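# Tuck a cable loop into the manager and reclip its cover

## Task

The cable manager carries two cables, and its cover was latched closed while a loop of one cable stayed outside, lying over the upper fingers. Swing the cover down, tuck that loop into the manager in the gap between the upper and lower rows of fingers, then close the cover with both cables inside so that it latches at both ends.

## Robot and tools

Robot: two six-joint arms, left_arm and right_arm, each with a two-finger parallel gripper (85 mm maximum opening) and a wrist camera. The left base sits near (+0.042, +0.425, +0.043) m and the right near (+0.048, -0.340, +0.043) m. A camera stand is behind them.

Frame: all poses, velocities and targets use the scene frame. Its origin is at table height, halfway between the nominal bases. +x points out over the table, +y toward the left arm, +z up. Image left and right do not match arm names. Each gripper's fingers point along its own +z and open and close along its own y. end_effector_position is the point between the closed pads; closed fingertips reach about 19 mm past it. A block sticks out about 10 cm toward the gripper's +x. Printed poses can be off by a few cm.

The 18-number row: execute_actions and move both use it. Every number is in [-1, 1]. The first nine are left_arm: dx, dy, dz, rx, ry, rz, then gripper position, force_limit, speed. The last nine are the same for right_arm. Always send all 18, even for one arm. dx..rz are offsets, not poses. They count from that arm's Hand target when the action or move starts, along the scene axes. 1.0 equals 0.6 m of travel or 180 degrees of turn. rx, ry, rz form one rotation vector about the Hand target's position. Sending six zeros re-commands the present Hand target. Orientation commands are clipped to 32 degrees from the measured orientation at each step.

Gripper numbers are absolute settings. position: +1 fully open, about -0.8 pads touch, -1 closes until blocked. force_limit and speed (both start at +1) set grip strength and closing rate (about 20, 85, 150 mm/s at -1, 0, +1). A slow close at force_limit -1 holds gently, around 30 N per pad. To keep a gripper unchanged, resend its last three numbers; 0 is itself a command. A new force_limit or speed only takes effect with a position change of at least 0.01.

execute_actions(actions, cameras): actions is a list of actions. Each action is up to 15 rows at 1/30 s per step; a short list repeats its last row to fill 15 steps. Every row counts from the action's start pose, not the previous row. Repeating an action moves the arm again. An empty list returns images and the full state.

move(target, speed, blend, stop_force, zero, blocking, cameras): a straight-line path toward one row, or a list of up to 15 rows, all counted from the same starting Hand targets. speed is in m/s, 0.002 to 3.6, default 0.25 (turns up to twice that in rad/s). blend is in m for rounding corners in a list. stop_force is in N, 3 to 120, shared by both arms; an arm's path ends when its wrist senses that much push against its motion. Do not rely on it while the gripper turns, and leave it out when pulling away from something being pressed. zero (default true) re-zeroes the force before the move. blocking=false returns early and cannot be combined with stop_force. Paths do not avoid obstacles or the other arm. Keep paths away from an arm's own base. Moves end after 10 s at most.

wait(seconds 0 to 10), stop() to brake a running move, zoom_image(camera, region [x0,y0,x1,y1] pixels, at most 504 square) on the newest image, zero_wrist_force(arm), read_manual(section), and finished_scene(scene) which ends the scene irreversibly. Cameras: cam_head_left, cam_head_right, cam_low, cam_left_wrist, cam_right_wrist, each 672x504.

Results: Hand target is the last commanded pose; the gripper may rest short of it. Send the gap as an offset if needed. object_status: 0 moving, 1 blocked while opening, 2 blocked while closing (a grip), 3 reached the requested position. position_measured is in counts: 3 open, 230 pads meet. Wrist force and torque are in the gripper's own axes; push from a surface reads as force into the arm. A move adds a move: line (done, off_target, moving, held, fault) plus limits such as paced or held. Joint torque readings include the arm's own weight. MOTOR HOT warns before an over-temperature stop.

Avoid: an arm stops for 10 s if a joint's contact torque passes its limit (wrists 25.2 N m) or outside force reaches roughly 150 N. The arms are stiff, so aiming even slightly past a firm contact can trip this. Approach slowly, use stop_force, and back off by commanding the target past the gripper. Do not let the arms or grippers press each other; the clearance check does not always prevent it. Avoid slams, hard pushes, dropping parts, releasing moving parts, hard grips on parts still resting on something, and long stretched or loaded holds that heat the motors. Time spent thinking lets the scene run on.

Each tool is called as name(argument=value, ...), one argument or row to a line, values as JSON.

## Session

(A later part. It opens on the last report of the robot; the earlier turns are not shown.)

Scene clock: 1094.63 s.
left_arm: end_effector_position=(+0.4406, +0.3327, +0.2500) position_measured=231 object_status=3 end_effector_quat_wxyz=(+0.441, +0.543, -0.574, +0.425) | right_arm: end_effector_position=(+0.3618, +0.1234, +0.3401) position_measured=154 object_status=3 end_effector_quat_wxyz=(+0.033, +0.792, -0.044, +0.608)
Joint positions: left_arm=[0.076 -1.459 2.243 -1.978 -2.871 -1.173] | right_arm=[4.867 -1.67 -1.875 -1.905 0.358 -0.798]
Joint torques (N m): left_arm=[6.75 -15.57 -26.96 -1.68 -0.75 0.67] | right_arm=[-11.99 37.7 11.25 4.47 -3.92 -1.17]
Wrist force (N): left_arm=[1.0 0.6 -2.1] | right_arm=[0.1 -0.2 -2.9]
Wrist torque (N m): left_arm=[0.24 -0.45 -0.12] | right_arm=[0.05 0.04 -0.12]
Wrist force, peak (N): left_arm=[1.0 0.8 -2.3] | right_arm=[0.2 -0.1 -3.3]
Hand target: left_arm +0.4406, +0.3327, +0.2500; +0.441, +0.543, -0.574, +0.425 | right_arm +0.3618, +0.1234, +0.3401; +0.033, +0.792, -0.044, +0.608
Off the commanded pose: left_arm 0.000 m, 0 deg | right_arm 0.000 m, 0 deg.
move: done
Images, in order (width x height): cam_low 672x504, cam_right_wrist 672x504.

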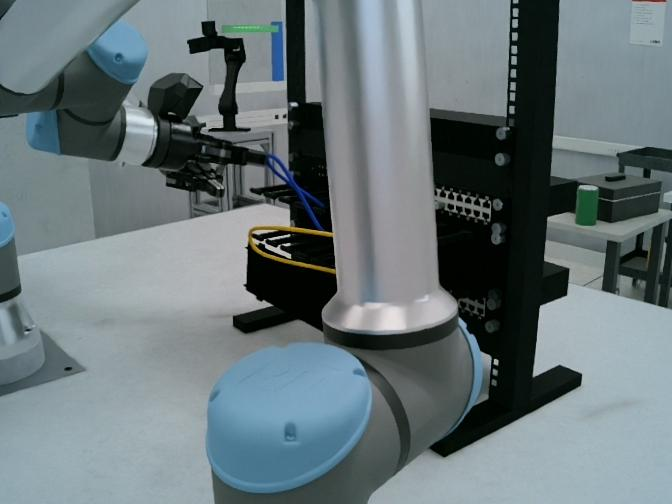

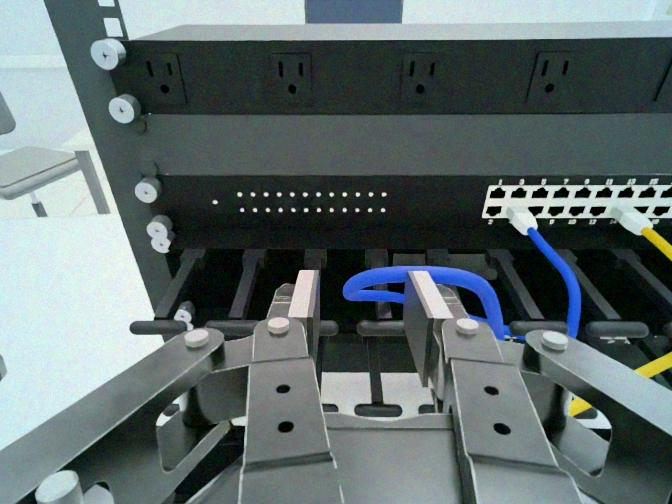

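move(
  target=[
    [0,0,0,0,0,0,-1,-0.8,-0.5,-0.0955,-0.0093,-0.0152,0,0,0,0,-0.9,-0.8],
    [0,0,0,0,0,0,-1,-0.8,-0.5,-0.0955,-0.0093,-0.0152,-0.4888,0.0310,0.1087,0,-0.9,-0.8],
  ],
  speed=[0.12,0.3],
  cameras=["cam_right_wrist","cam_low"],
)

Scene clock: 1183.87 s.
left_arm: end_effector_position=(+0.4406, +0.3327, +0.2500) position_measured=231 object_status=3 end_effector_quat_wxyz=(+0.441, +0.543, -0.574, +0.425) | right_arm: end_effector_position=(+0.3045, +0.1178, +0.3310) position_measured=129 object_status=3 end_effector_quat_wxyz=(+0.479, +0.570, +0.512, +0.429)
Joint positions: left_arm=[0.076 -1.459 2.243 -1.978 -2.871 -1.173] | right_arm=[4.999 -1.725 -1.836 -2.278 0.414 -1.983]
Joint torques (N m): left_arm=[6.74 -15.23 -26.37 -1.87 -0.59 0.55] | right_arm=[11.75 38.26 10.88 3.18 -3.25 -1.39]
Wrist force (N): left_arm=[0.8 0.7 -2.0] | right_arm=[1.4 0.2 -3.1]
Wrist torque (N m): left_arm=[0.26 -0.42 -0.12] | right_arm=[-0.03 -0.43 0.20]
Wrist force, peak (N): left_arm=[1.0 0.9 -2.4] | right_arm=[-0.5 -0.3 -3.9]
Hand target: left_arm +0.4406, +0.3327, +0.2500; +0.441, +0.543, -0.574, +0.425 | right_arm +0.3045, +0.1178, +0.3310; +0.479, +0.570, +0.512, +0.429
Off the commanded pose: left_arm 0.000 m, 0 deg | right_arm 0.000 m, 0 deg.
move: done
Images, in order (width x height): cam_low 672x504, cam_right_wrist 672x504.

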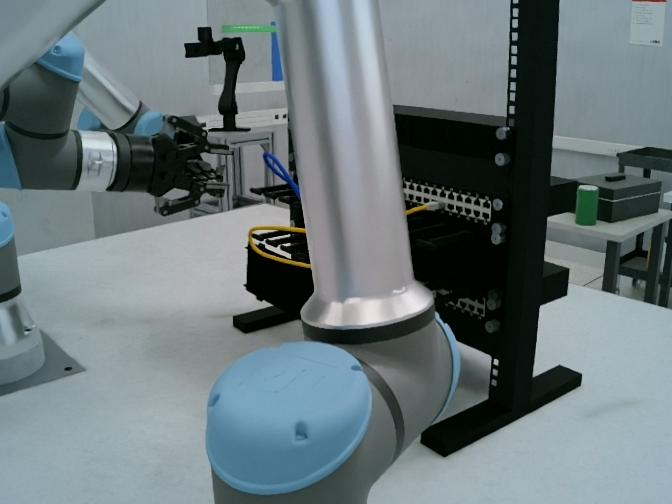

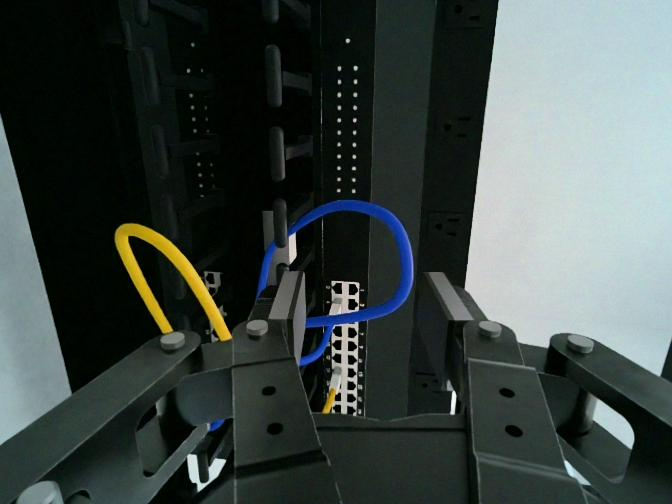

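zoom_image(
  camera="cam_right_wrist",
  region=[90, 130, 470, 480],
)

Scaled by 1.326 from the camera's 672x504 image, which has a finer 960x720 frame.

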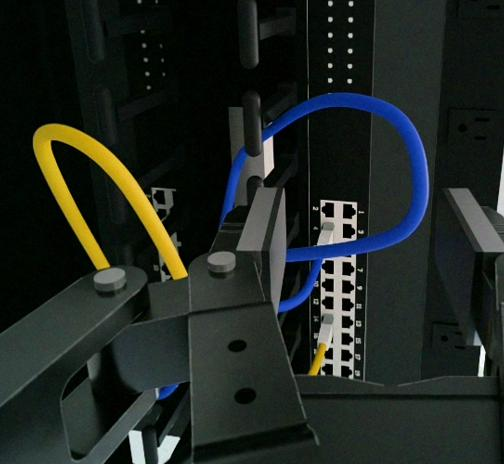

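zoom_image(
  camera="cam_right_wrist",
  region=[230, 180, 350, 340],
)

Scaled by 3.150 from the camera's 672x504 image, which has a finer 960x720 frame.

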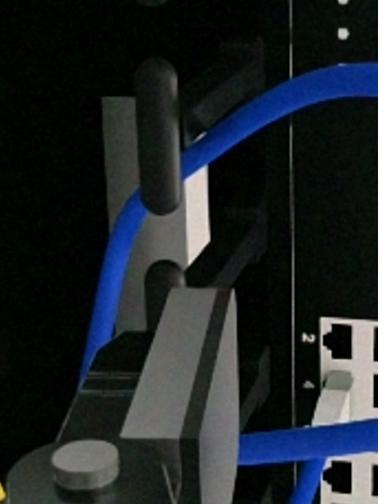

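move(
  target=[0,0,0,0,0,0,-1,-0.8,-0.5,0.1137,-0.0341,0.0250,0,0,0,0,-0.9,-0.8],
  speed=0.06,
  stop_force=6,
  cameras=["cam_right_wrist","cam_low"],
)

Scene clock: 1262.00 s.
left_arm: end_effector_position=(+0.4406, +0.3327, +0.2500) position_measured=231 object_status=3 end_effector_quat_wxyz=(+0.441, +0.543, -0.574, +0.425) | right_arm: end_effector_position=(+0.3728, +0.0974, +0.3460) position_measured=129 object_status=3 end_effector_quat_wxyz=(+0.479, +0.570, +0.512, +0.429)
Joint positions: left_arm=[0.076 -1.459 2.243 -1.978 -2.871 -1.173] | right_arm=[4.862 -1.648 -1.908 -2.092 0.295 -2.186]
Joint torques (N m): left_arm=[6.5 -15.31 -26.68 -1.97 -0.56 0.52] | right_arm=[-13.81 35.98 10.29 4.14 -3.75 -1.08]
Wrist force (N): left_arm=[0.9 0.7 -1.9] | right_arm=[1.4 0.1 -2.9]
Wrist torque (N m): left_arm=[0.26 -0.44 -0.12] | right_arm=[-0.06 -0.41 0.20]
Wrist force, peak (N): left_arm=[0.9 0.7 -2.4] | right_arm=[1.5 -0.2 -3.9]
Hand target: left_arm +0.4406, +0.3327, +0.2500; +0.441, +0.543, -0.574, +0.425 | right_arm +0.3728, +0.0974, +0.3460; +0.479, +0.570, +0.512, +0.429
Off the commanded pose: left_arm 0.000 m, 0 deg | right_arm 0.000 m, 0 deg.
move: done
Images, in order (width x height): cam_low 672x504, cam_right_wrist 672x504.

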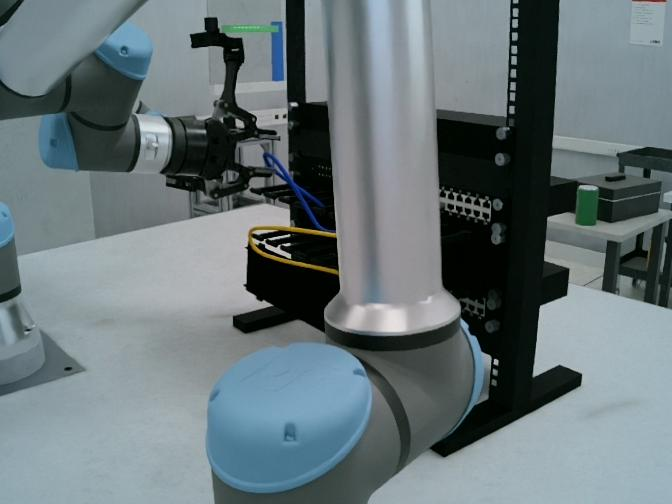

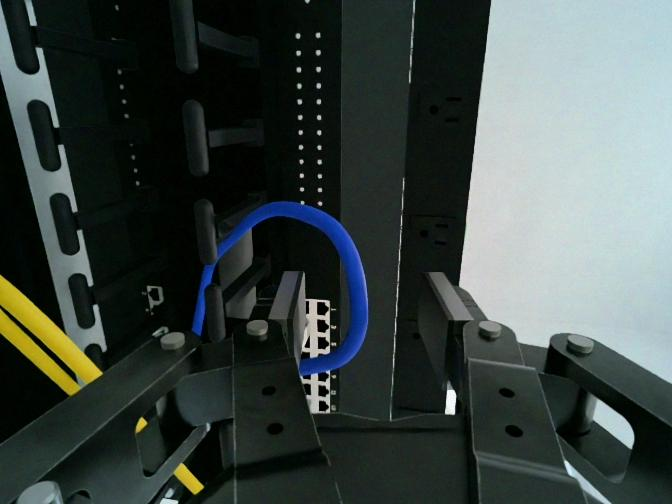

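zoom_image(
  camera="cam_right_wrist",
  region=[230, 190, 490, 430],
)

zoom_image(
  camera="cam_low",
  region=[200, 100, 360, 260],
)

Scaled by 1.938 from the camera's 672x504 image, which has a finer 960x720 frame.

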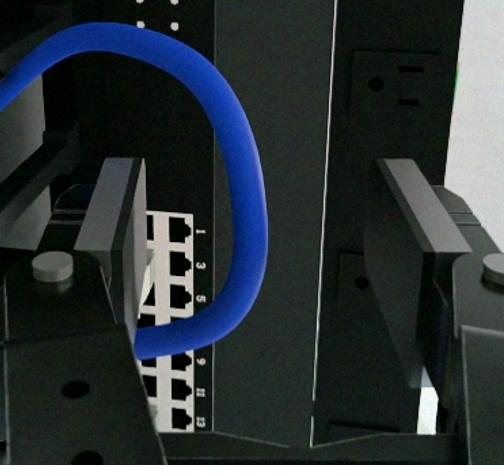

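Scaled by 3.150 from the camera's 672x504 image, which has a finer 960x720 frame.

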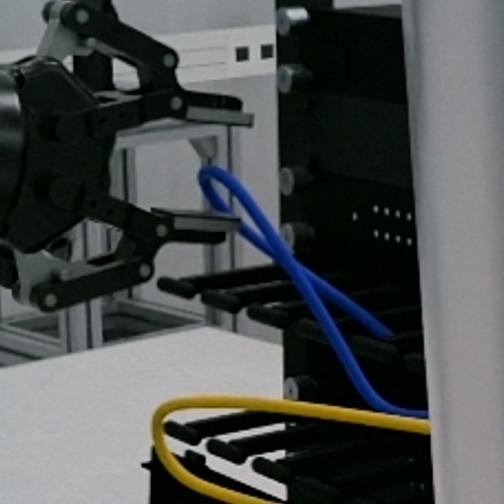

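move(
  target=[0,0,0,0,0,0,-1,-0.8,-0.5,0,0,0,0,0,0,-1,-0.9,-0.8],
  cameras=["cam_right_wrist","cam_low"],
)

Scene clock: 1286.17 s.
left_arm: end_effector_position=(+0.4406, +0.3327, +0.2500) position_measured=231 object_status=3 end_effector_quat_wxyz=(+0.441, +0.543, -0.574, +0.425) | right_arm: end_effector_position=(+0.3728, +0.0974, +0.3460) position_measured=217 object_status=2 end_effector_quat_wxyz=(+0.479, +0.570, +0.512, +0.429)
Joint positions: left_arm=[0.076 -1.459 2.243 -1.978 -2.871 -1.173] | right_arm=[4.862 -1.648 -1.908 -2.092 0.295 -2.186]
Joint torques (N m): left_arm=[6.81 -15.55 -26.69 -1.94 -0.66 0.54] | right_arm=[-13.41 36.86 11.76 4.2 -3.61 -1.34]
Wrist force (N): left_arm=[1.0 1.1 -2.1] | right_arm=[1.4 -0.1 -3.3]
Wrist torque (N m): left_arm=[0.32 -0.45 -0.12] | right_arm=[-0.05 -0.42 0.21]
Wrist force, peak (N): left_arm=[1.0 0.6 -2.5] | right_arm=[1.2 -0.1 -3.5]
Hand target: left_arm +0.4406, +0.3327, +0.2500; +0.441, +0.543, -0.574, +0.425 | right_arm +0.3728, +0.0974, +0.3460; +0.479, +0.570, +0.512, +0.429
Off the commanded pose: left_arm 0.000 m, 0 deg | right_arm 0.000 m, 0 deg.
move: done
Images, in order (width x height): cam_low 672x504, cam_right_wrist 672x504.

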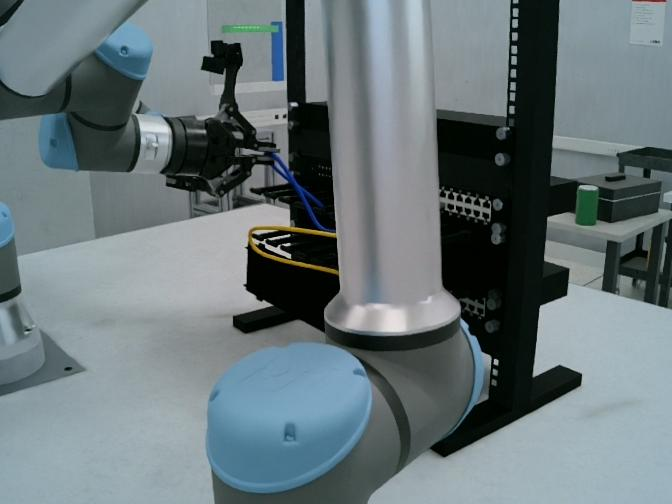

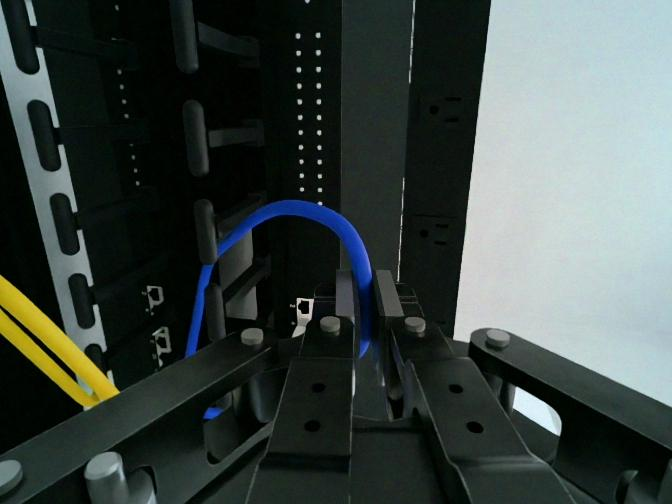

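wait(
  seconds=0,
  cameras=["cam_left_wrist", "cam_head_left", "cam_head_right", "cam_right_wrist"],
)

zoom_image(
  camera="cam_right_wrist",
  region=[150, 170, 400, 360],
)

zoom_image(
  camera="cam_left_wrist",
  region=[240, 0, 560, 260],
)

Scene clock: 1297.23 s.
left_arm: end_effector_position=(+0.4406, +0.3327, +0.2500) position_measured=231 object_status=3 end_effector_quat_wxyz=(+0.441, +0.543, -0.574, +0.425) | right_arm: end_effector_position=(+0.3728, +0.0974, +0.3460) position_measured=217 object_status=2 end_effector_quat_wxyz=(+0.479, +0.570, +0.512, +0.429)
Joint positions: left_arm=[0.076 -1.459 2.243 -1.978 -2.871 -1.173] | right_arm=[4.862 -1.648 -1.908 -2.092 0.295 -2.186]
Joint torques (N m): left_arm=[6.08 -15.57 -26.79 -2.11 -0.74 0.57] | right_arm=[-12.62 36.98 11.25 3.79 -3.5 -1.26]
Wrist force (N): left_arm=[0.9 0.7 -2.1] | right_arm=[1.3 0.1 -3.0]
Wrist torque (N m): left_arm=[0.26 -0.43 -0.12] | right_arm=[-0.03 -0.40 0.20]
Wrist force, peak (N): left_arm=[1.1 0.9 -2.3] | right_arm=[1.4 -0.4 -3.5]
Hand target: left_arm +0.4406, +0.3327, +0.2500; +0.441, +0.543, -0.574, +0.425 | right_arm +0.3728, +0.0974, +0.3460; +0.479, +0.570, +0.512, +0.429
Tool commands: left_gripper/position=-1.0 left_gripper/force_limit=-0.8 left_gripper/speed=-0.5 right_gripper/position=-1.0 right_gripper/force_limit=-0.9 right_gripper/speed=-0.8
Off the commanded pose: left_arm 0.000 m, 0 deg | right_arm 0.000 m, 0 deg.
Images, in order (width x height): cam_head_left 672x504, cam_head_right 672x504, cam_left_wrist 672x504, cam_right_wrist 672x504.

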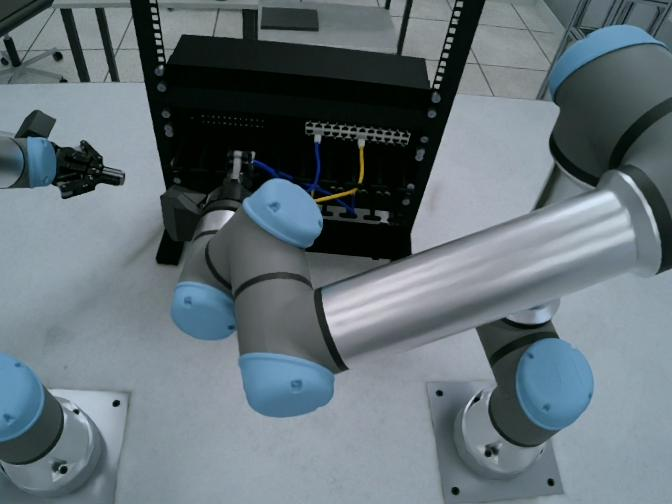

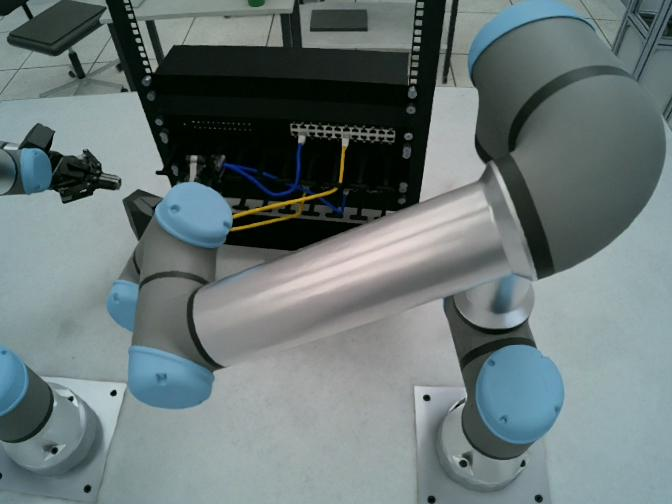

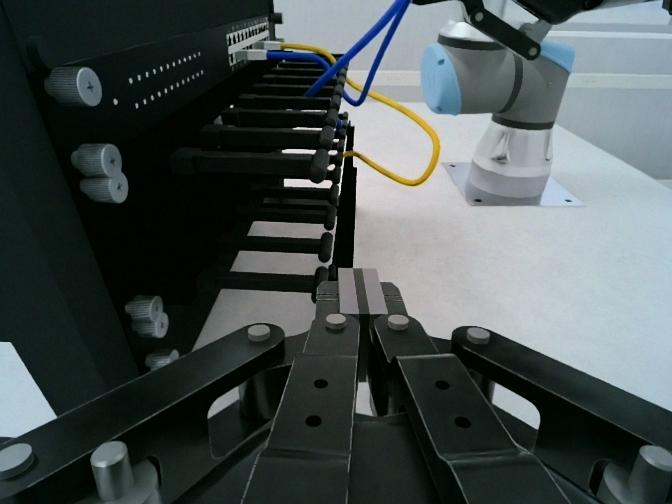

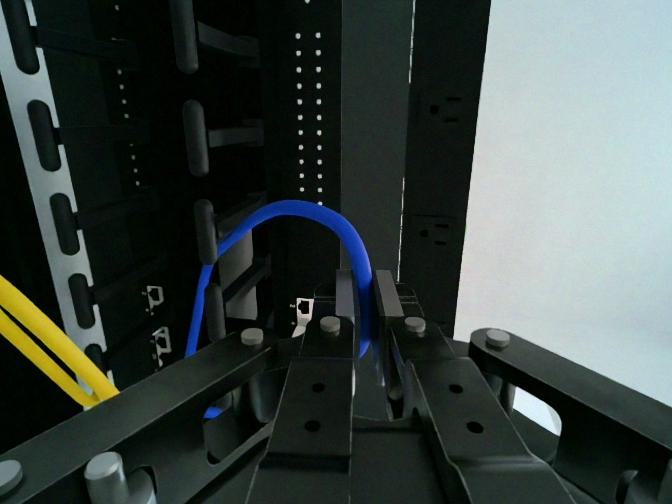

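Scaled by 2.016 from the camera's 672x504 image, which has a finer 960x720 frame.

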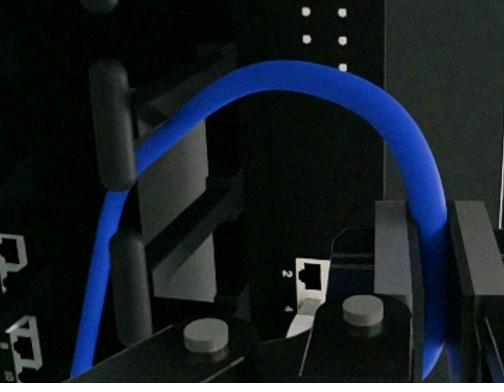

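Scaled by 1.575 from the camera's 672x504 image, which has a finer 960x720 frame.

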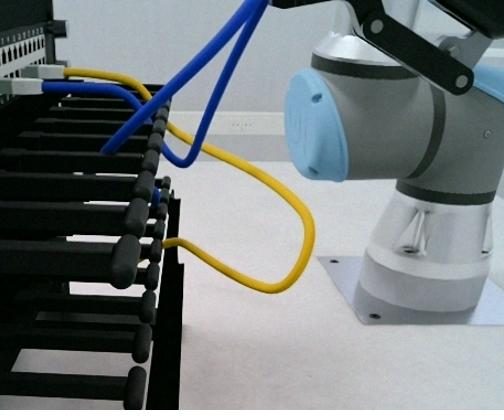

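move(
  target=[0,0,0,0,0,0,-1,-0.8,-0.5,-0.0409,0.0095,-0.0767,0,0,0,-1,-0.9,-0.8],
  speed=0.06,
  stop_force=15,
  cameras=["cam_left_wrist","cam_right_wrist"],
)

zoom_image(
  camera="cam_left_wrist",
  region=[240, 0, 500, 220],
)

Scene clock: 1310.57 s.
left_arm: end_effector_position=(+0.4406, +0.3327, +0.2500) position_measured=231 object_status=3 end_effector_quat_wxyz=(+0.441, +0.543, -0.574, +0.425) | right_arm: end_effector_position=(+0.3482, +0.1031, +0.3000) position_measured=217 object_status=2 end_effector_quat_wxyz=(+0.479, +0.570, +0.512, +0.429)
Joint positions: left_arm=[0.076 -1.459 2.243 -1.978 -2.871 -1.173] | right_arm=[4.913 -1.717 -1.948 -2.071 0.338 -2.094]
Joint torques (N m): left_arm=[5.44 -15.59 -27.07 -2.07 -0.73 0.4] | right_arm=[13.85 18.5 9.33 3.72 1.75 1.43]
Wrist force (N): left_arm=[0.9 0.8 -2.5] | right_arm=[1.3 0.0 -3.1]
Wrist torque (N m): left_arm=[0.27 -0.43 -0.12] | right_arm=[-0.09 -0.42 0.03]
Wrist force, peak (N): left_arm=[0.9 0.8 -2.5] | right_arm=[1.4 0.2 -3.6]
Hand target: left_arm +0.4406, +0.3327, +0.2500; +0.441, +0.543, -0.574, +0.425 | right_arm +0.3482, +0.1031, +0.3000; +0.479, +0.570, +0.512, +0.429
Off the commanded pose: left_arm 0.000 m, 0 deg | right_arm 0.000 m, 0 deg.
move: done
Images, in order (width x height): cam_left_wrist 672x504, cam_right_wrist 672x504.

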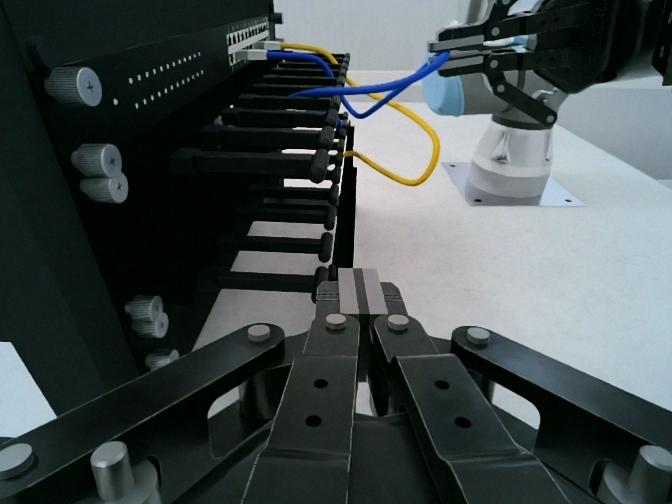

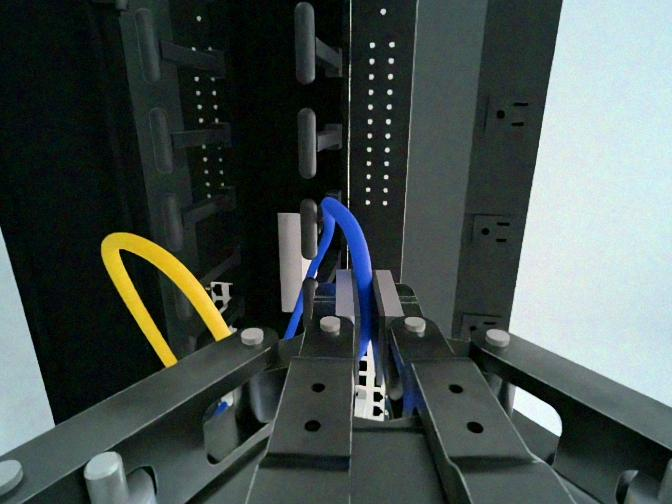

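Scaled by 1.938 from the camera's 672x504 image, which has a finer 960x720 frame.

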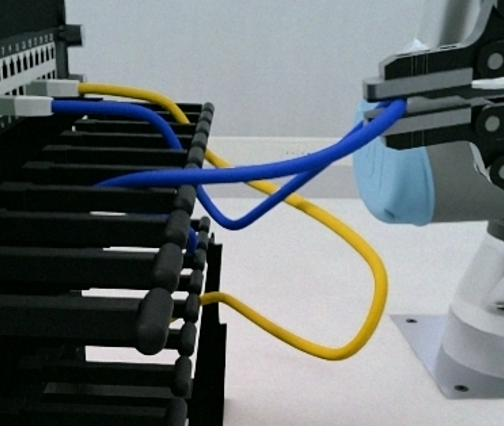

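move(
  target=[0,0,0,0,0,0,-1,-0.8,-0.5,-0.0166,0.0018,-0.0533,0,0,0,-1,-0.9,-0.8],
  speed=0.05,
  stop_force=15,
  cameras=["cam_left_wrist","cam_right_wrist"],
)

zoom_image(
  camera="cam_left_wrist",
  region=[240, 0, 500, 220],
)

zoom_image(
  camera="cam_right_wrist",
  region=[180, 130, 440, 370],
)

Scene clock: 1346.10 s.
left_arm: end_effector_position=(+0.4406, +0.3327, +0.2500) position_measured=231 object_status=3 end_effector_quat_wxyz=(+0.441, +0.543, -0.574, +0.425) | right_arm: end_effector_position=(+0.3383, +0.1041, +0.2680) position_measured=217 object_status=2 end_effector_quat_wxyz=(+0.479, +0.570, +0.512, +0.429)
Joint positions: left_arm=[0.076 -1.459 2.243 -1.978 -2.871 -1.173] | right_arm=[4.935 -1.764 -1.982 -2.019 0.357 -2.062]
Joint torques (N m): left_arm=[6 -15.84 -26.76 -2.08 -0.69 0.47] | right_arm=[13.24 20.17 8.2 3.6 1.51 1.31]
Wrist force (N): left_arm=[0.9 0.5 -2.1] | right_arm=[1.6 0.7 -2.7]
Wrist torque (N m): left_arm=[0.23 -0.44 -0.12] | right_arm=[-0.08 -0.48 0.04]
Wrist force, peak (N): left_arm=[1.1 0.7 -2.5] | right_arm=[1.5 0.4 -3.5]
Hand target: left_arm +0.4406, +0.3327, +0.2500; +0.441, +0.543, -0.574, +0.425 | right_arm +0.3383, +0.1041, +0.2680; +0.479, +0.570, +0.512, +0.429
Off the commanded pose: left_arm 0.000 m, 0 deg | right_arm 0.000 m, 0 deg.
move: done
Images, in order (width x height): cam_left_wrist 672x504, cam_right_wrist 672x504.

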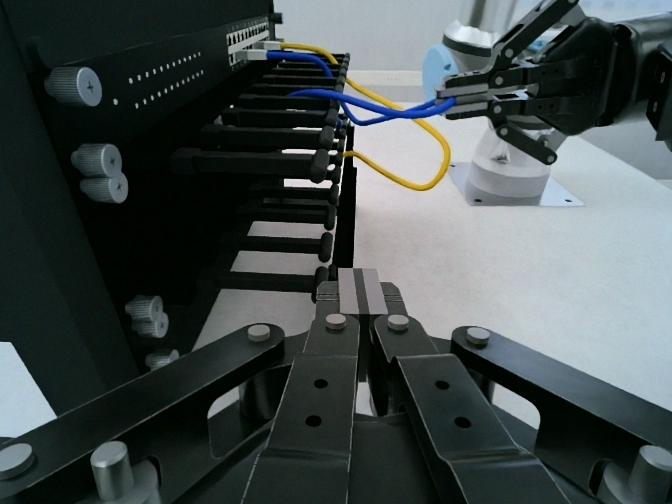

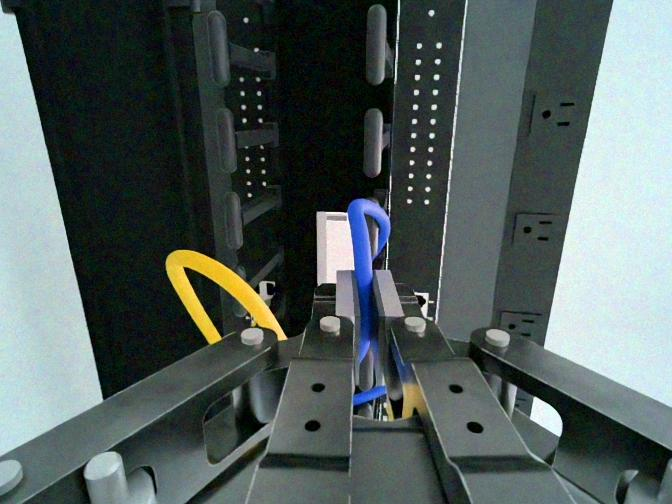

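Scaled by 1.938 from the camera's 672x504 image, which has a finer 960x720 frame.

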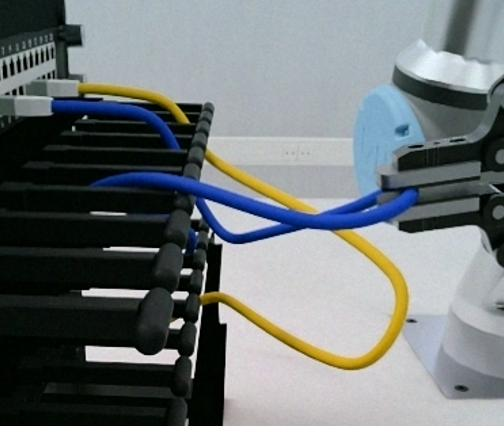

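Scaled by 1.938 from the camera's 672x504 image, which has a finer 960x720 frame.

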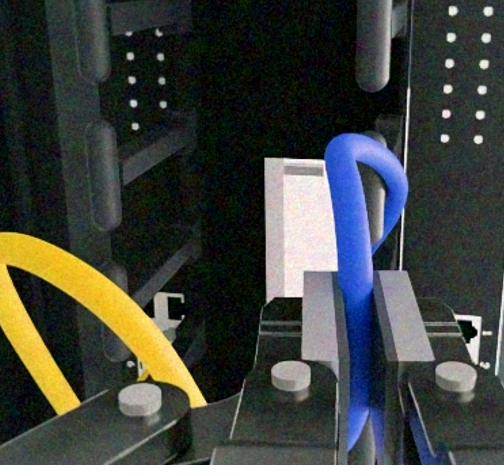

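move(
  target=[0,0,0,0,0,0,-1,-0.8,-0.5,-0.0036,-0.0331,-0.0167,0,0,0,-1,-0.9,-0.8],
  speed=0.04,
  stop_force=15,
  cameras=["cam_left_wrist","cam_right_wrist"],
)

zoom_image(
  camera="cam_left_wrist",
  region=[240, 0, 500, 220],
)

zoom_image(
  camera="cam_right_wrist",
  region=[240, 100, 440, 300],
)

Scene clock: 1359.70 s.
left_arm: end_effector_position=(+0.4406, +0.3327, +0.2500) position_measured=231 object_status=3 end_effector_quat_wxyz=(+0.441, +0.543, -0.574, +0.425) | right_arm: end_effector_position=(+0.3361, +0.0843, +0.2580) position_measured=217 object_status=2 end_effector_quat_wxyz=(+0.479, +0.570, +0.512, +0.429)
Joint positions: left_arm=[0.076 -1.459 2.243 -1.978 -2.871 -1.173] | right_arm=[4.949 -1.738 -2.044 -2.002 0.369 -2.043]
Joint torques (N m): left_arm=[6.35 -14.81 -27.24 -2.22 -0.58 0.36] | right_arm=[13.83 36.56 7.14 3.44 1.77 1.28]
Wrist force (N): left_arm=[1.1 0.6 -2.1] | right_arm=[1.6 0.7 -2.9]
Wrist torque (N m): left_arm=[0.24 -0.47 -0.12] | right_arm=[-0.06 -0.40 0.05]
Wrist force, peak (N): left_arm=[1.0 0.9 -2.3] | right_arm=[1.8 0.6 -3.2]
Hand target: left_arm +0.4406, +0.3327, +0.2500; +0.441, +0.543, -0.574, +0.425 | right_arm +0.3361, +0.0843, +0.2580; +0.479, +0.570, +0.512, +0.429
Off the commanded pose: left_arm 0.000 m, 0 deg | right_arm 0.000 m, 0 deg.
move: done
Images, in order (width x height): cam_left_wrist 672x504, cam_right_wrist 672x504.

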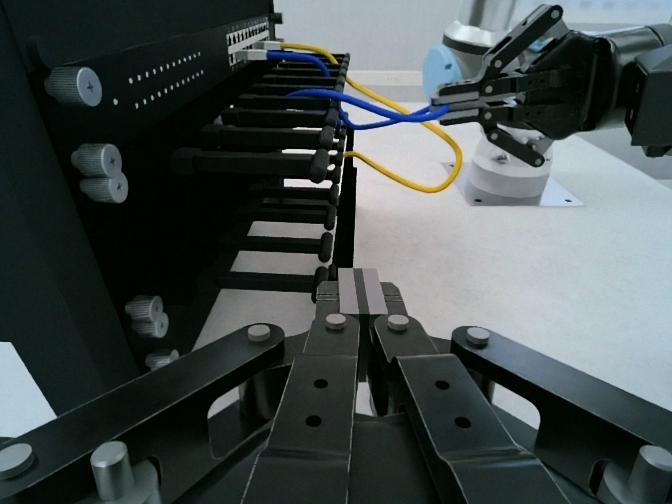

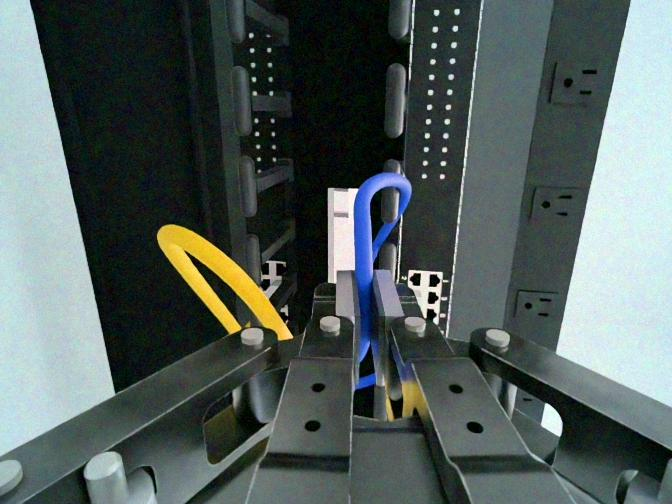

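Scaled by 1.938 from the camera's 672x504 image, which has a finer 960x720 frame.

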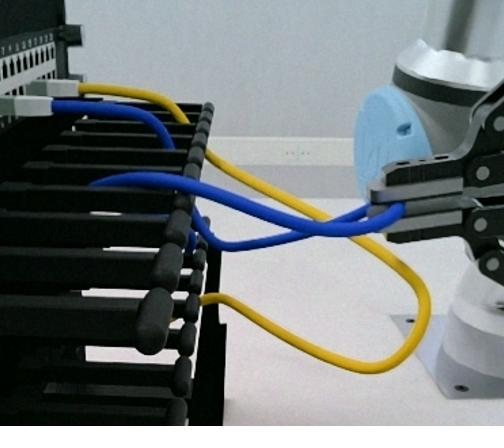

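Scaled by 2.520 from the camera's 672x504 image, which has a finer 960x720 frame.

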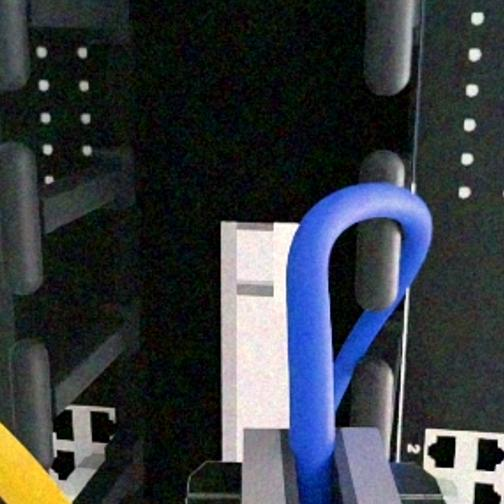

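move(
  target=[0,0,0,0,0,0,-1,-0.8,-0.5,-0.0045,-0.0414,-0.0133,0,0,0,-1,-0.9,-0.8],
  speed=0.04,
  stop_force=15,
  cameras=["cam_left_wrist","cam_right_wrist"],
)

zoom_image(
  camera="cam_left_wrist",
  region=[240, 0, 500, 220],
)

zoom_image(
  camera="cam_right_wrist",
  region=[240, 100, 440, 300],
)

Scene clock: 1376.60 s.
left_arm: end_effector_position=(+0.4406, +0.3327, +0.2500) position_measured=231 object_status=3 end_effector_quat_wxyz=(+0.441, +0.543, -0.574, +0.425) | right_arm: end_effector_position=(+0.3334, +0.0594, +0.2500) position_measured=217 object_status=2 end_effector_quat_wxyz=(+0.479, +0.570, +0.512, +0.429)
Joint positions: left_arm=[0.076 -1.459 2.243 -1.978 -2.871 -1.173] | right_arm=[4.968 -1.697 -2.115 -1.995 0.386 -2.018]
Joint torques (N m): left_arm=[5.91 -15.62 -27.23 -2.09 -0.66 0.34] | right_arm=[13.76 35.48 5.72 3.32 1.98 1.35]
Wrist force (N): left_arm=[1.1 0.8 -2.2] | right_arm=[1.7 0.8 -3.1]
Wrist torque (N m): left_arm=[0.27 -0.47 -0.12] | right_arm=[-0.07 -0.36 0.06]
Wrist force, peak (N): left_arm=[1.1 0.8 -2.4] | right_arm=[2.1 0.6 -3.6]
Hand target: left_arm +0.4406, +0.3327, +0.2500; +0.441, +0.543, -0.574, +0.425 | right_arm +0.3334, +0.0594, +0.2500; +0.479, +0.570, +0.512, +0.429
Off the commanded pose: left_arm 0.000 m, 0 deg | right_arm 0.000 m, 0 deg.
move: done
Images, in order (width x height): cam_left_wrist 672x504, cam_right_wrist 672x504.

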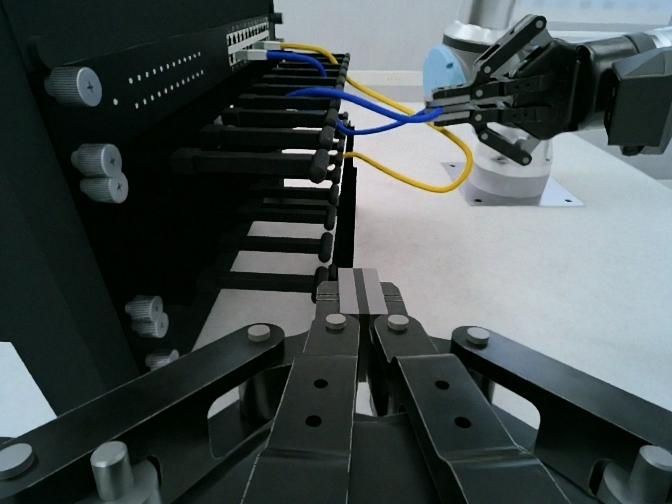

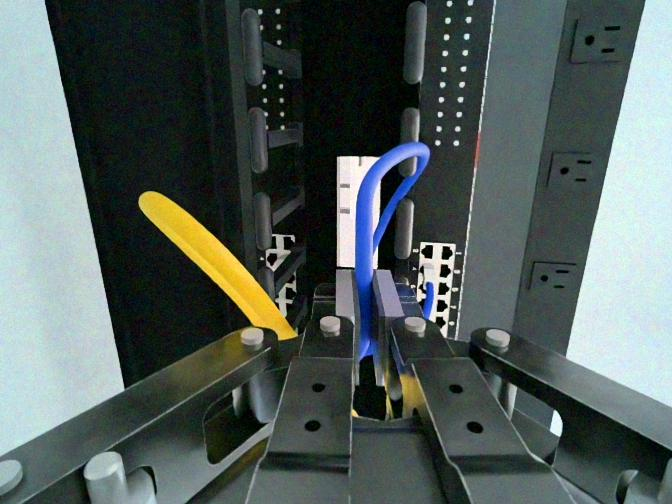

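Scaled by 1.938 from the camera's 672x504 image, which has a finer 960x720 frame.

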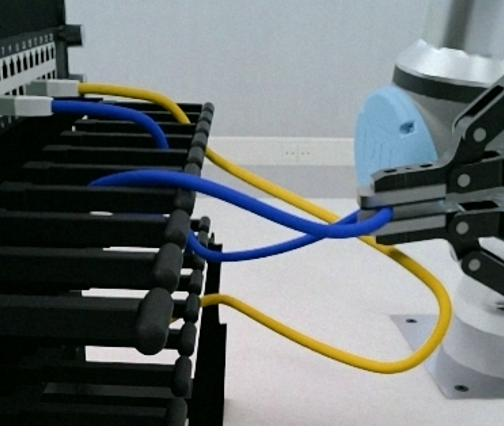

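Scaled by 2.520 from the camera's 672x504 image, which has a finer 960x720 frame.

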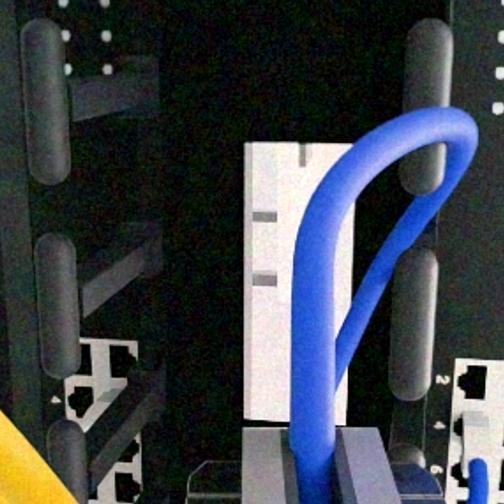

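move(
  target=[0,0,0,0,0,0,-1,-0.8,-0.5,-0.0140,-0.0218,-0.0250,0,0,0,-1,-0.9,-0.8],
  speed=0.04,
  stop_force=15,
  cameras=["cam_left_wrist","cam_right_wrist"],
)

zoom_image(
  camera="cam_left_wrist",
  region=[240, 0, 500, 220],
)

zoom_image(
  camera="cam_right_wrist",
  region=[240, 60, 440, 260],
)

Scene clock: 1386.13 s.
left_arm: end_effector_position=(+0.4406, +0.3327, +0.2500) position_measured=231 object_status=3 end_effector_quat_wxyz=(+0.441, +0.543, -0.574, +0.425) | right_arm: end_effector_position=(+0.3250, +0.0464, +0.2350) position_measured=217 object_status=2 end_effector_quat_wxyz=(+0.479, +0.570, +0.512, +0.429)
Joint positions: left_arm=[0.076 -1.459 2.243 -1.978 -2.871 -1.173] | right_arm=[4.997 -1.697 -2.161 -1.98 0.412 -1.985]
Joint torques (N m): left_arm=[5.74 -15.92 -26.23 -2.28 -0.77 0.27] | right_arm=[13.6 23.39 5.3 3.41 1.71 1.27]
Wrist force (N): left_arm=[0.8 0.6 -2.0] | right_arm=[1.9 0.3 -3.5]
Wrist torque (N m): left_arm=[0.24 -0.42 -0.11] | right_arm=[-0.06 -0.41 0.04]
Wrist force, peak (N): left_arm=[0.9 0.8 -2.3] | right_arm=[1.9 0.6 -3.8]
Hand target: left_arm +0.4406, +0.3327, +0.2500; +0.441, +0.543, -0.574, +0.425 | right_arm +0.3250, +0.0464, +0.2350; +0.479, +0.570, +0.512, +0.429
Off the commanded pose: left_arm 0.000 m, 0 deg | right_arm 0.000 m, 0 deg.
move: done
Images, in order (width x height): cam_left_wrist 672x504, cam_right_wrist 672x504.

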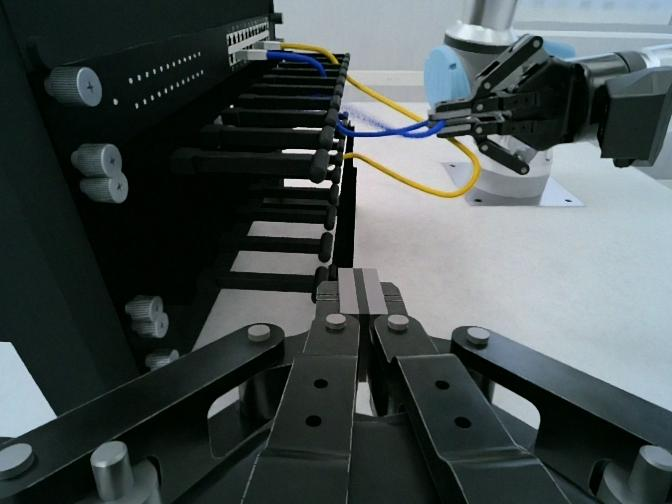

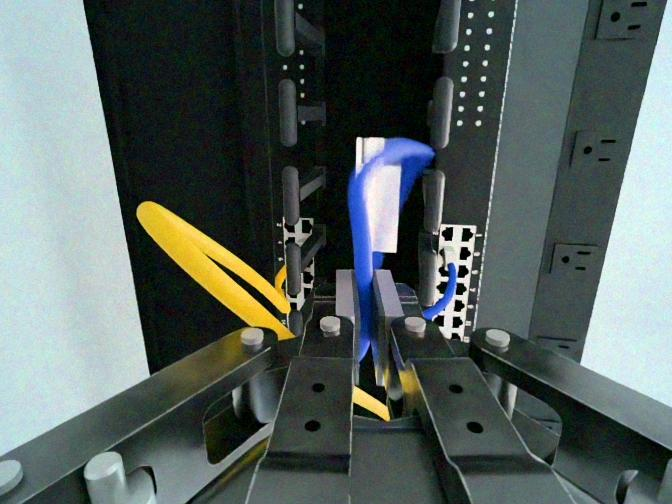

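Scaled by 1.938 from the camera's 672x504 image, which has a finer 960x720 frame.

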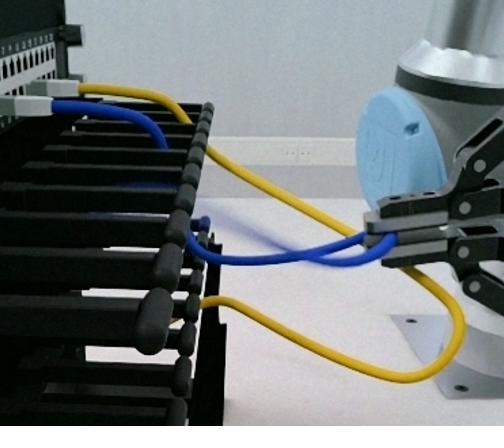

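Scaled by 2.520 from the camera's 672x504 image, which has a finer 960x720 frame.

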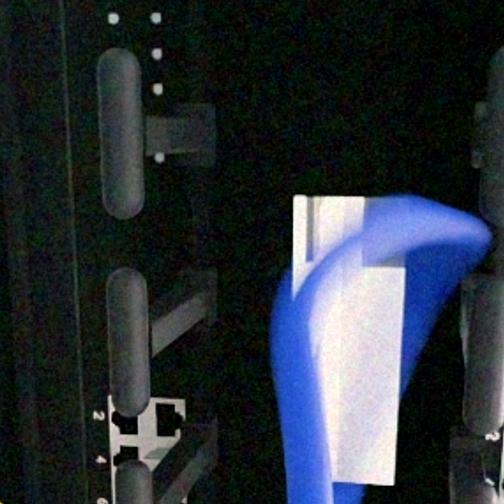

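wait(
  seconds=0,
  cameras=["cam_left_wrist", "cam_right_wrist"],
)

zoom_image(
  camera="cam_left_wrist",
  region=[240, 0, 500, 220],
)

zoom_image(
  camera="cam_right_wrist",
  region=[240, 60, 480, 300],
)

Scene clock: 1391.67 s.
left_arm: end_effector_position=(+0.4406, +0.3327, +0.2500) position_measured=231 object_status=3 end_effector_quat_wxyz=(+0.441, +0.543, -0.574, +0.425) | right_arm: end_effector_position=(+0.3250, +0.0464, +0.2350) position_measured=217 object_status=2 end_effector_quat_wxyz=(+0.479, +0.570, +0.512, +0.429)
Joint positions: left_arm=[0.076 -1.459 2.243 -1.978 -2.871 -1.173] | right_arm=[4.997 -1.697 -2.161 -1.98 0.412 -1.985]
Joint torques (N m): left_arm=[5.8 -16.2 -26.85 -2.11 -0.78 0.28] | right_arm=[13.01 14.54 6.85 3.1 1.51 1.34]
Wrist force (N): left_arm=[1.0 0.7 -2.2] | right_arm=[1.8 0.2 -3.2]
Wrist torque (N m): left_arm=[0.25 -0.45 -0.12] | right_arm=[-0.08 -0.39 0.04]
Wrist force, peak (N): left_arm=[0.9 0.9 -2.4] | right_arm=[2.1 0.2 -3.6]
Hand target: left_arm +0.4406, +0.3327, +0.2500; +0.441, +0.543, -0.574, +0.425 | right_arm +0.3250, +0.0464, +0.2350; +0.479, +0.570, +0.512, +0.429
Tool commands: left_gripper/position=-1.0 left_gripper/force_limit=-0.8 left_gripper/speed=-0.5 right_gripper/position=-1.0 right_gripper/force_limit=-0.9 right_gripper/speed=-0.8
Off the commanded pose: left_arm 0.000 m, 0 deg | right_arm 0.000 m, 0 deg.
Images, in order (width x height): cam_left_wrist 672x504, cam_right_wrist 672x504.

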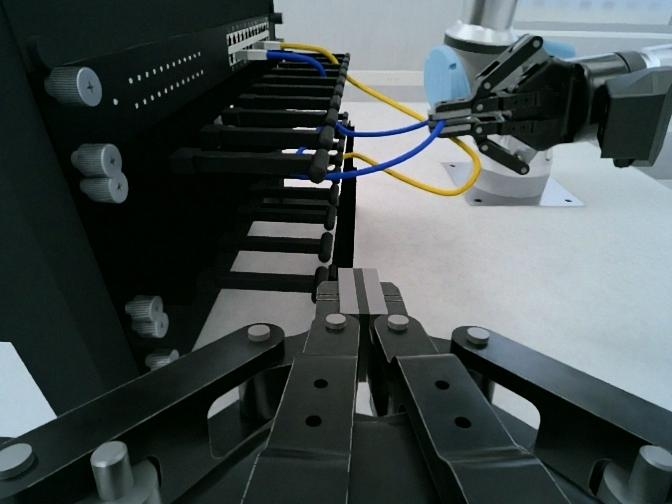

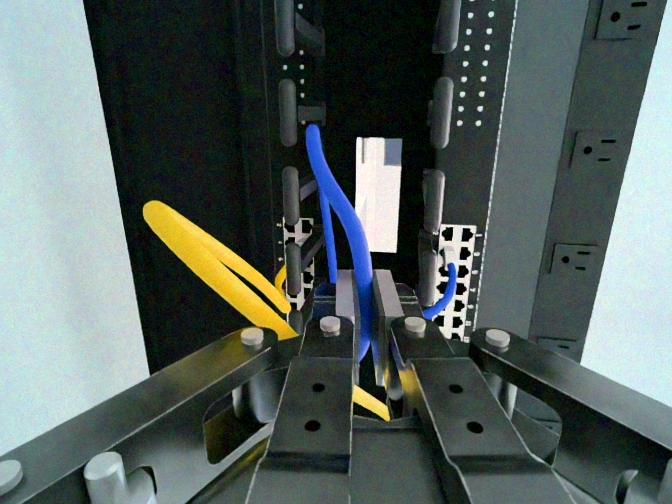

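Scaled by 1.938 from the camera's 672x504 image, which has a finer 960x720 frame.

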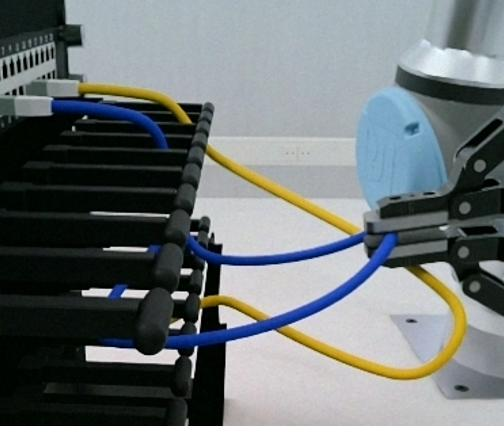

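Scaled by 2.100 from the camera's 672x504 image, which has a finer 960x720 frame.

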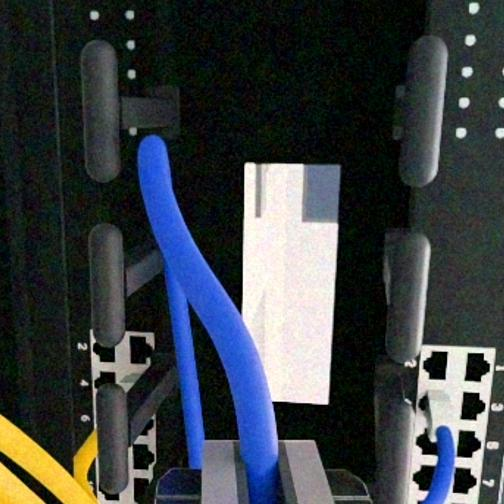

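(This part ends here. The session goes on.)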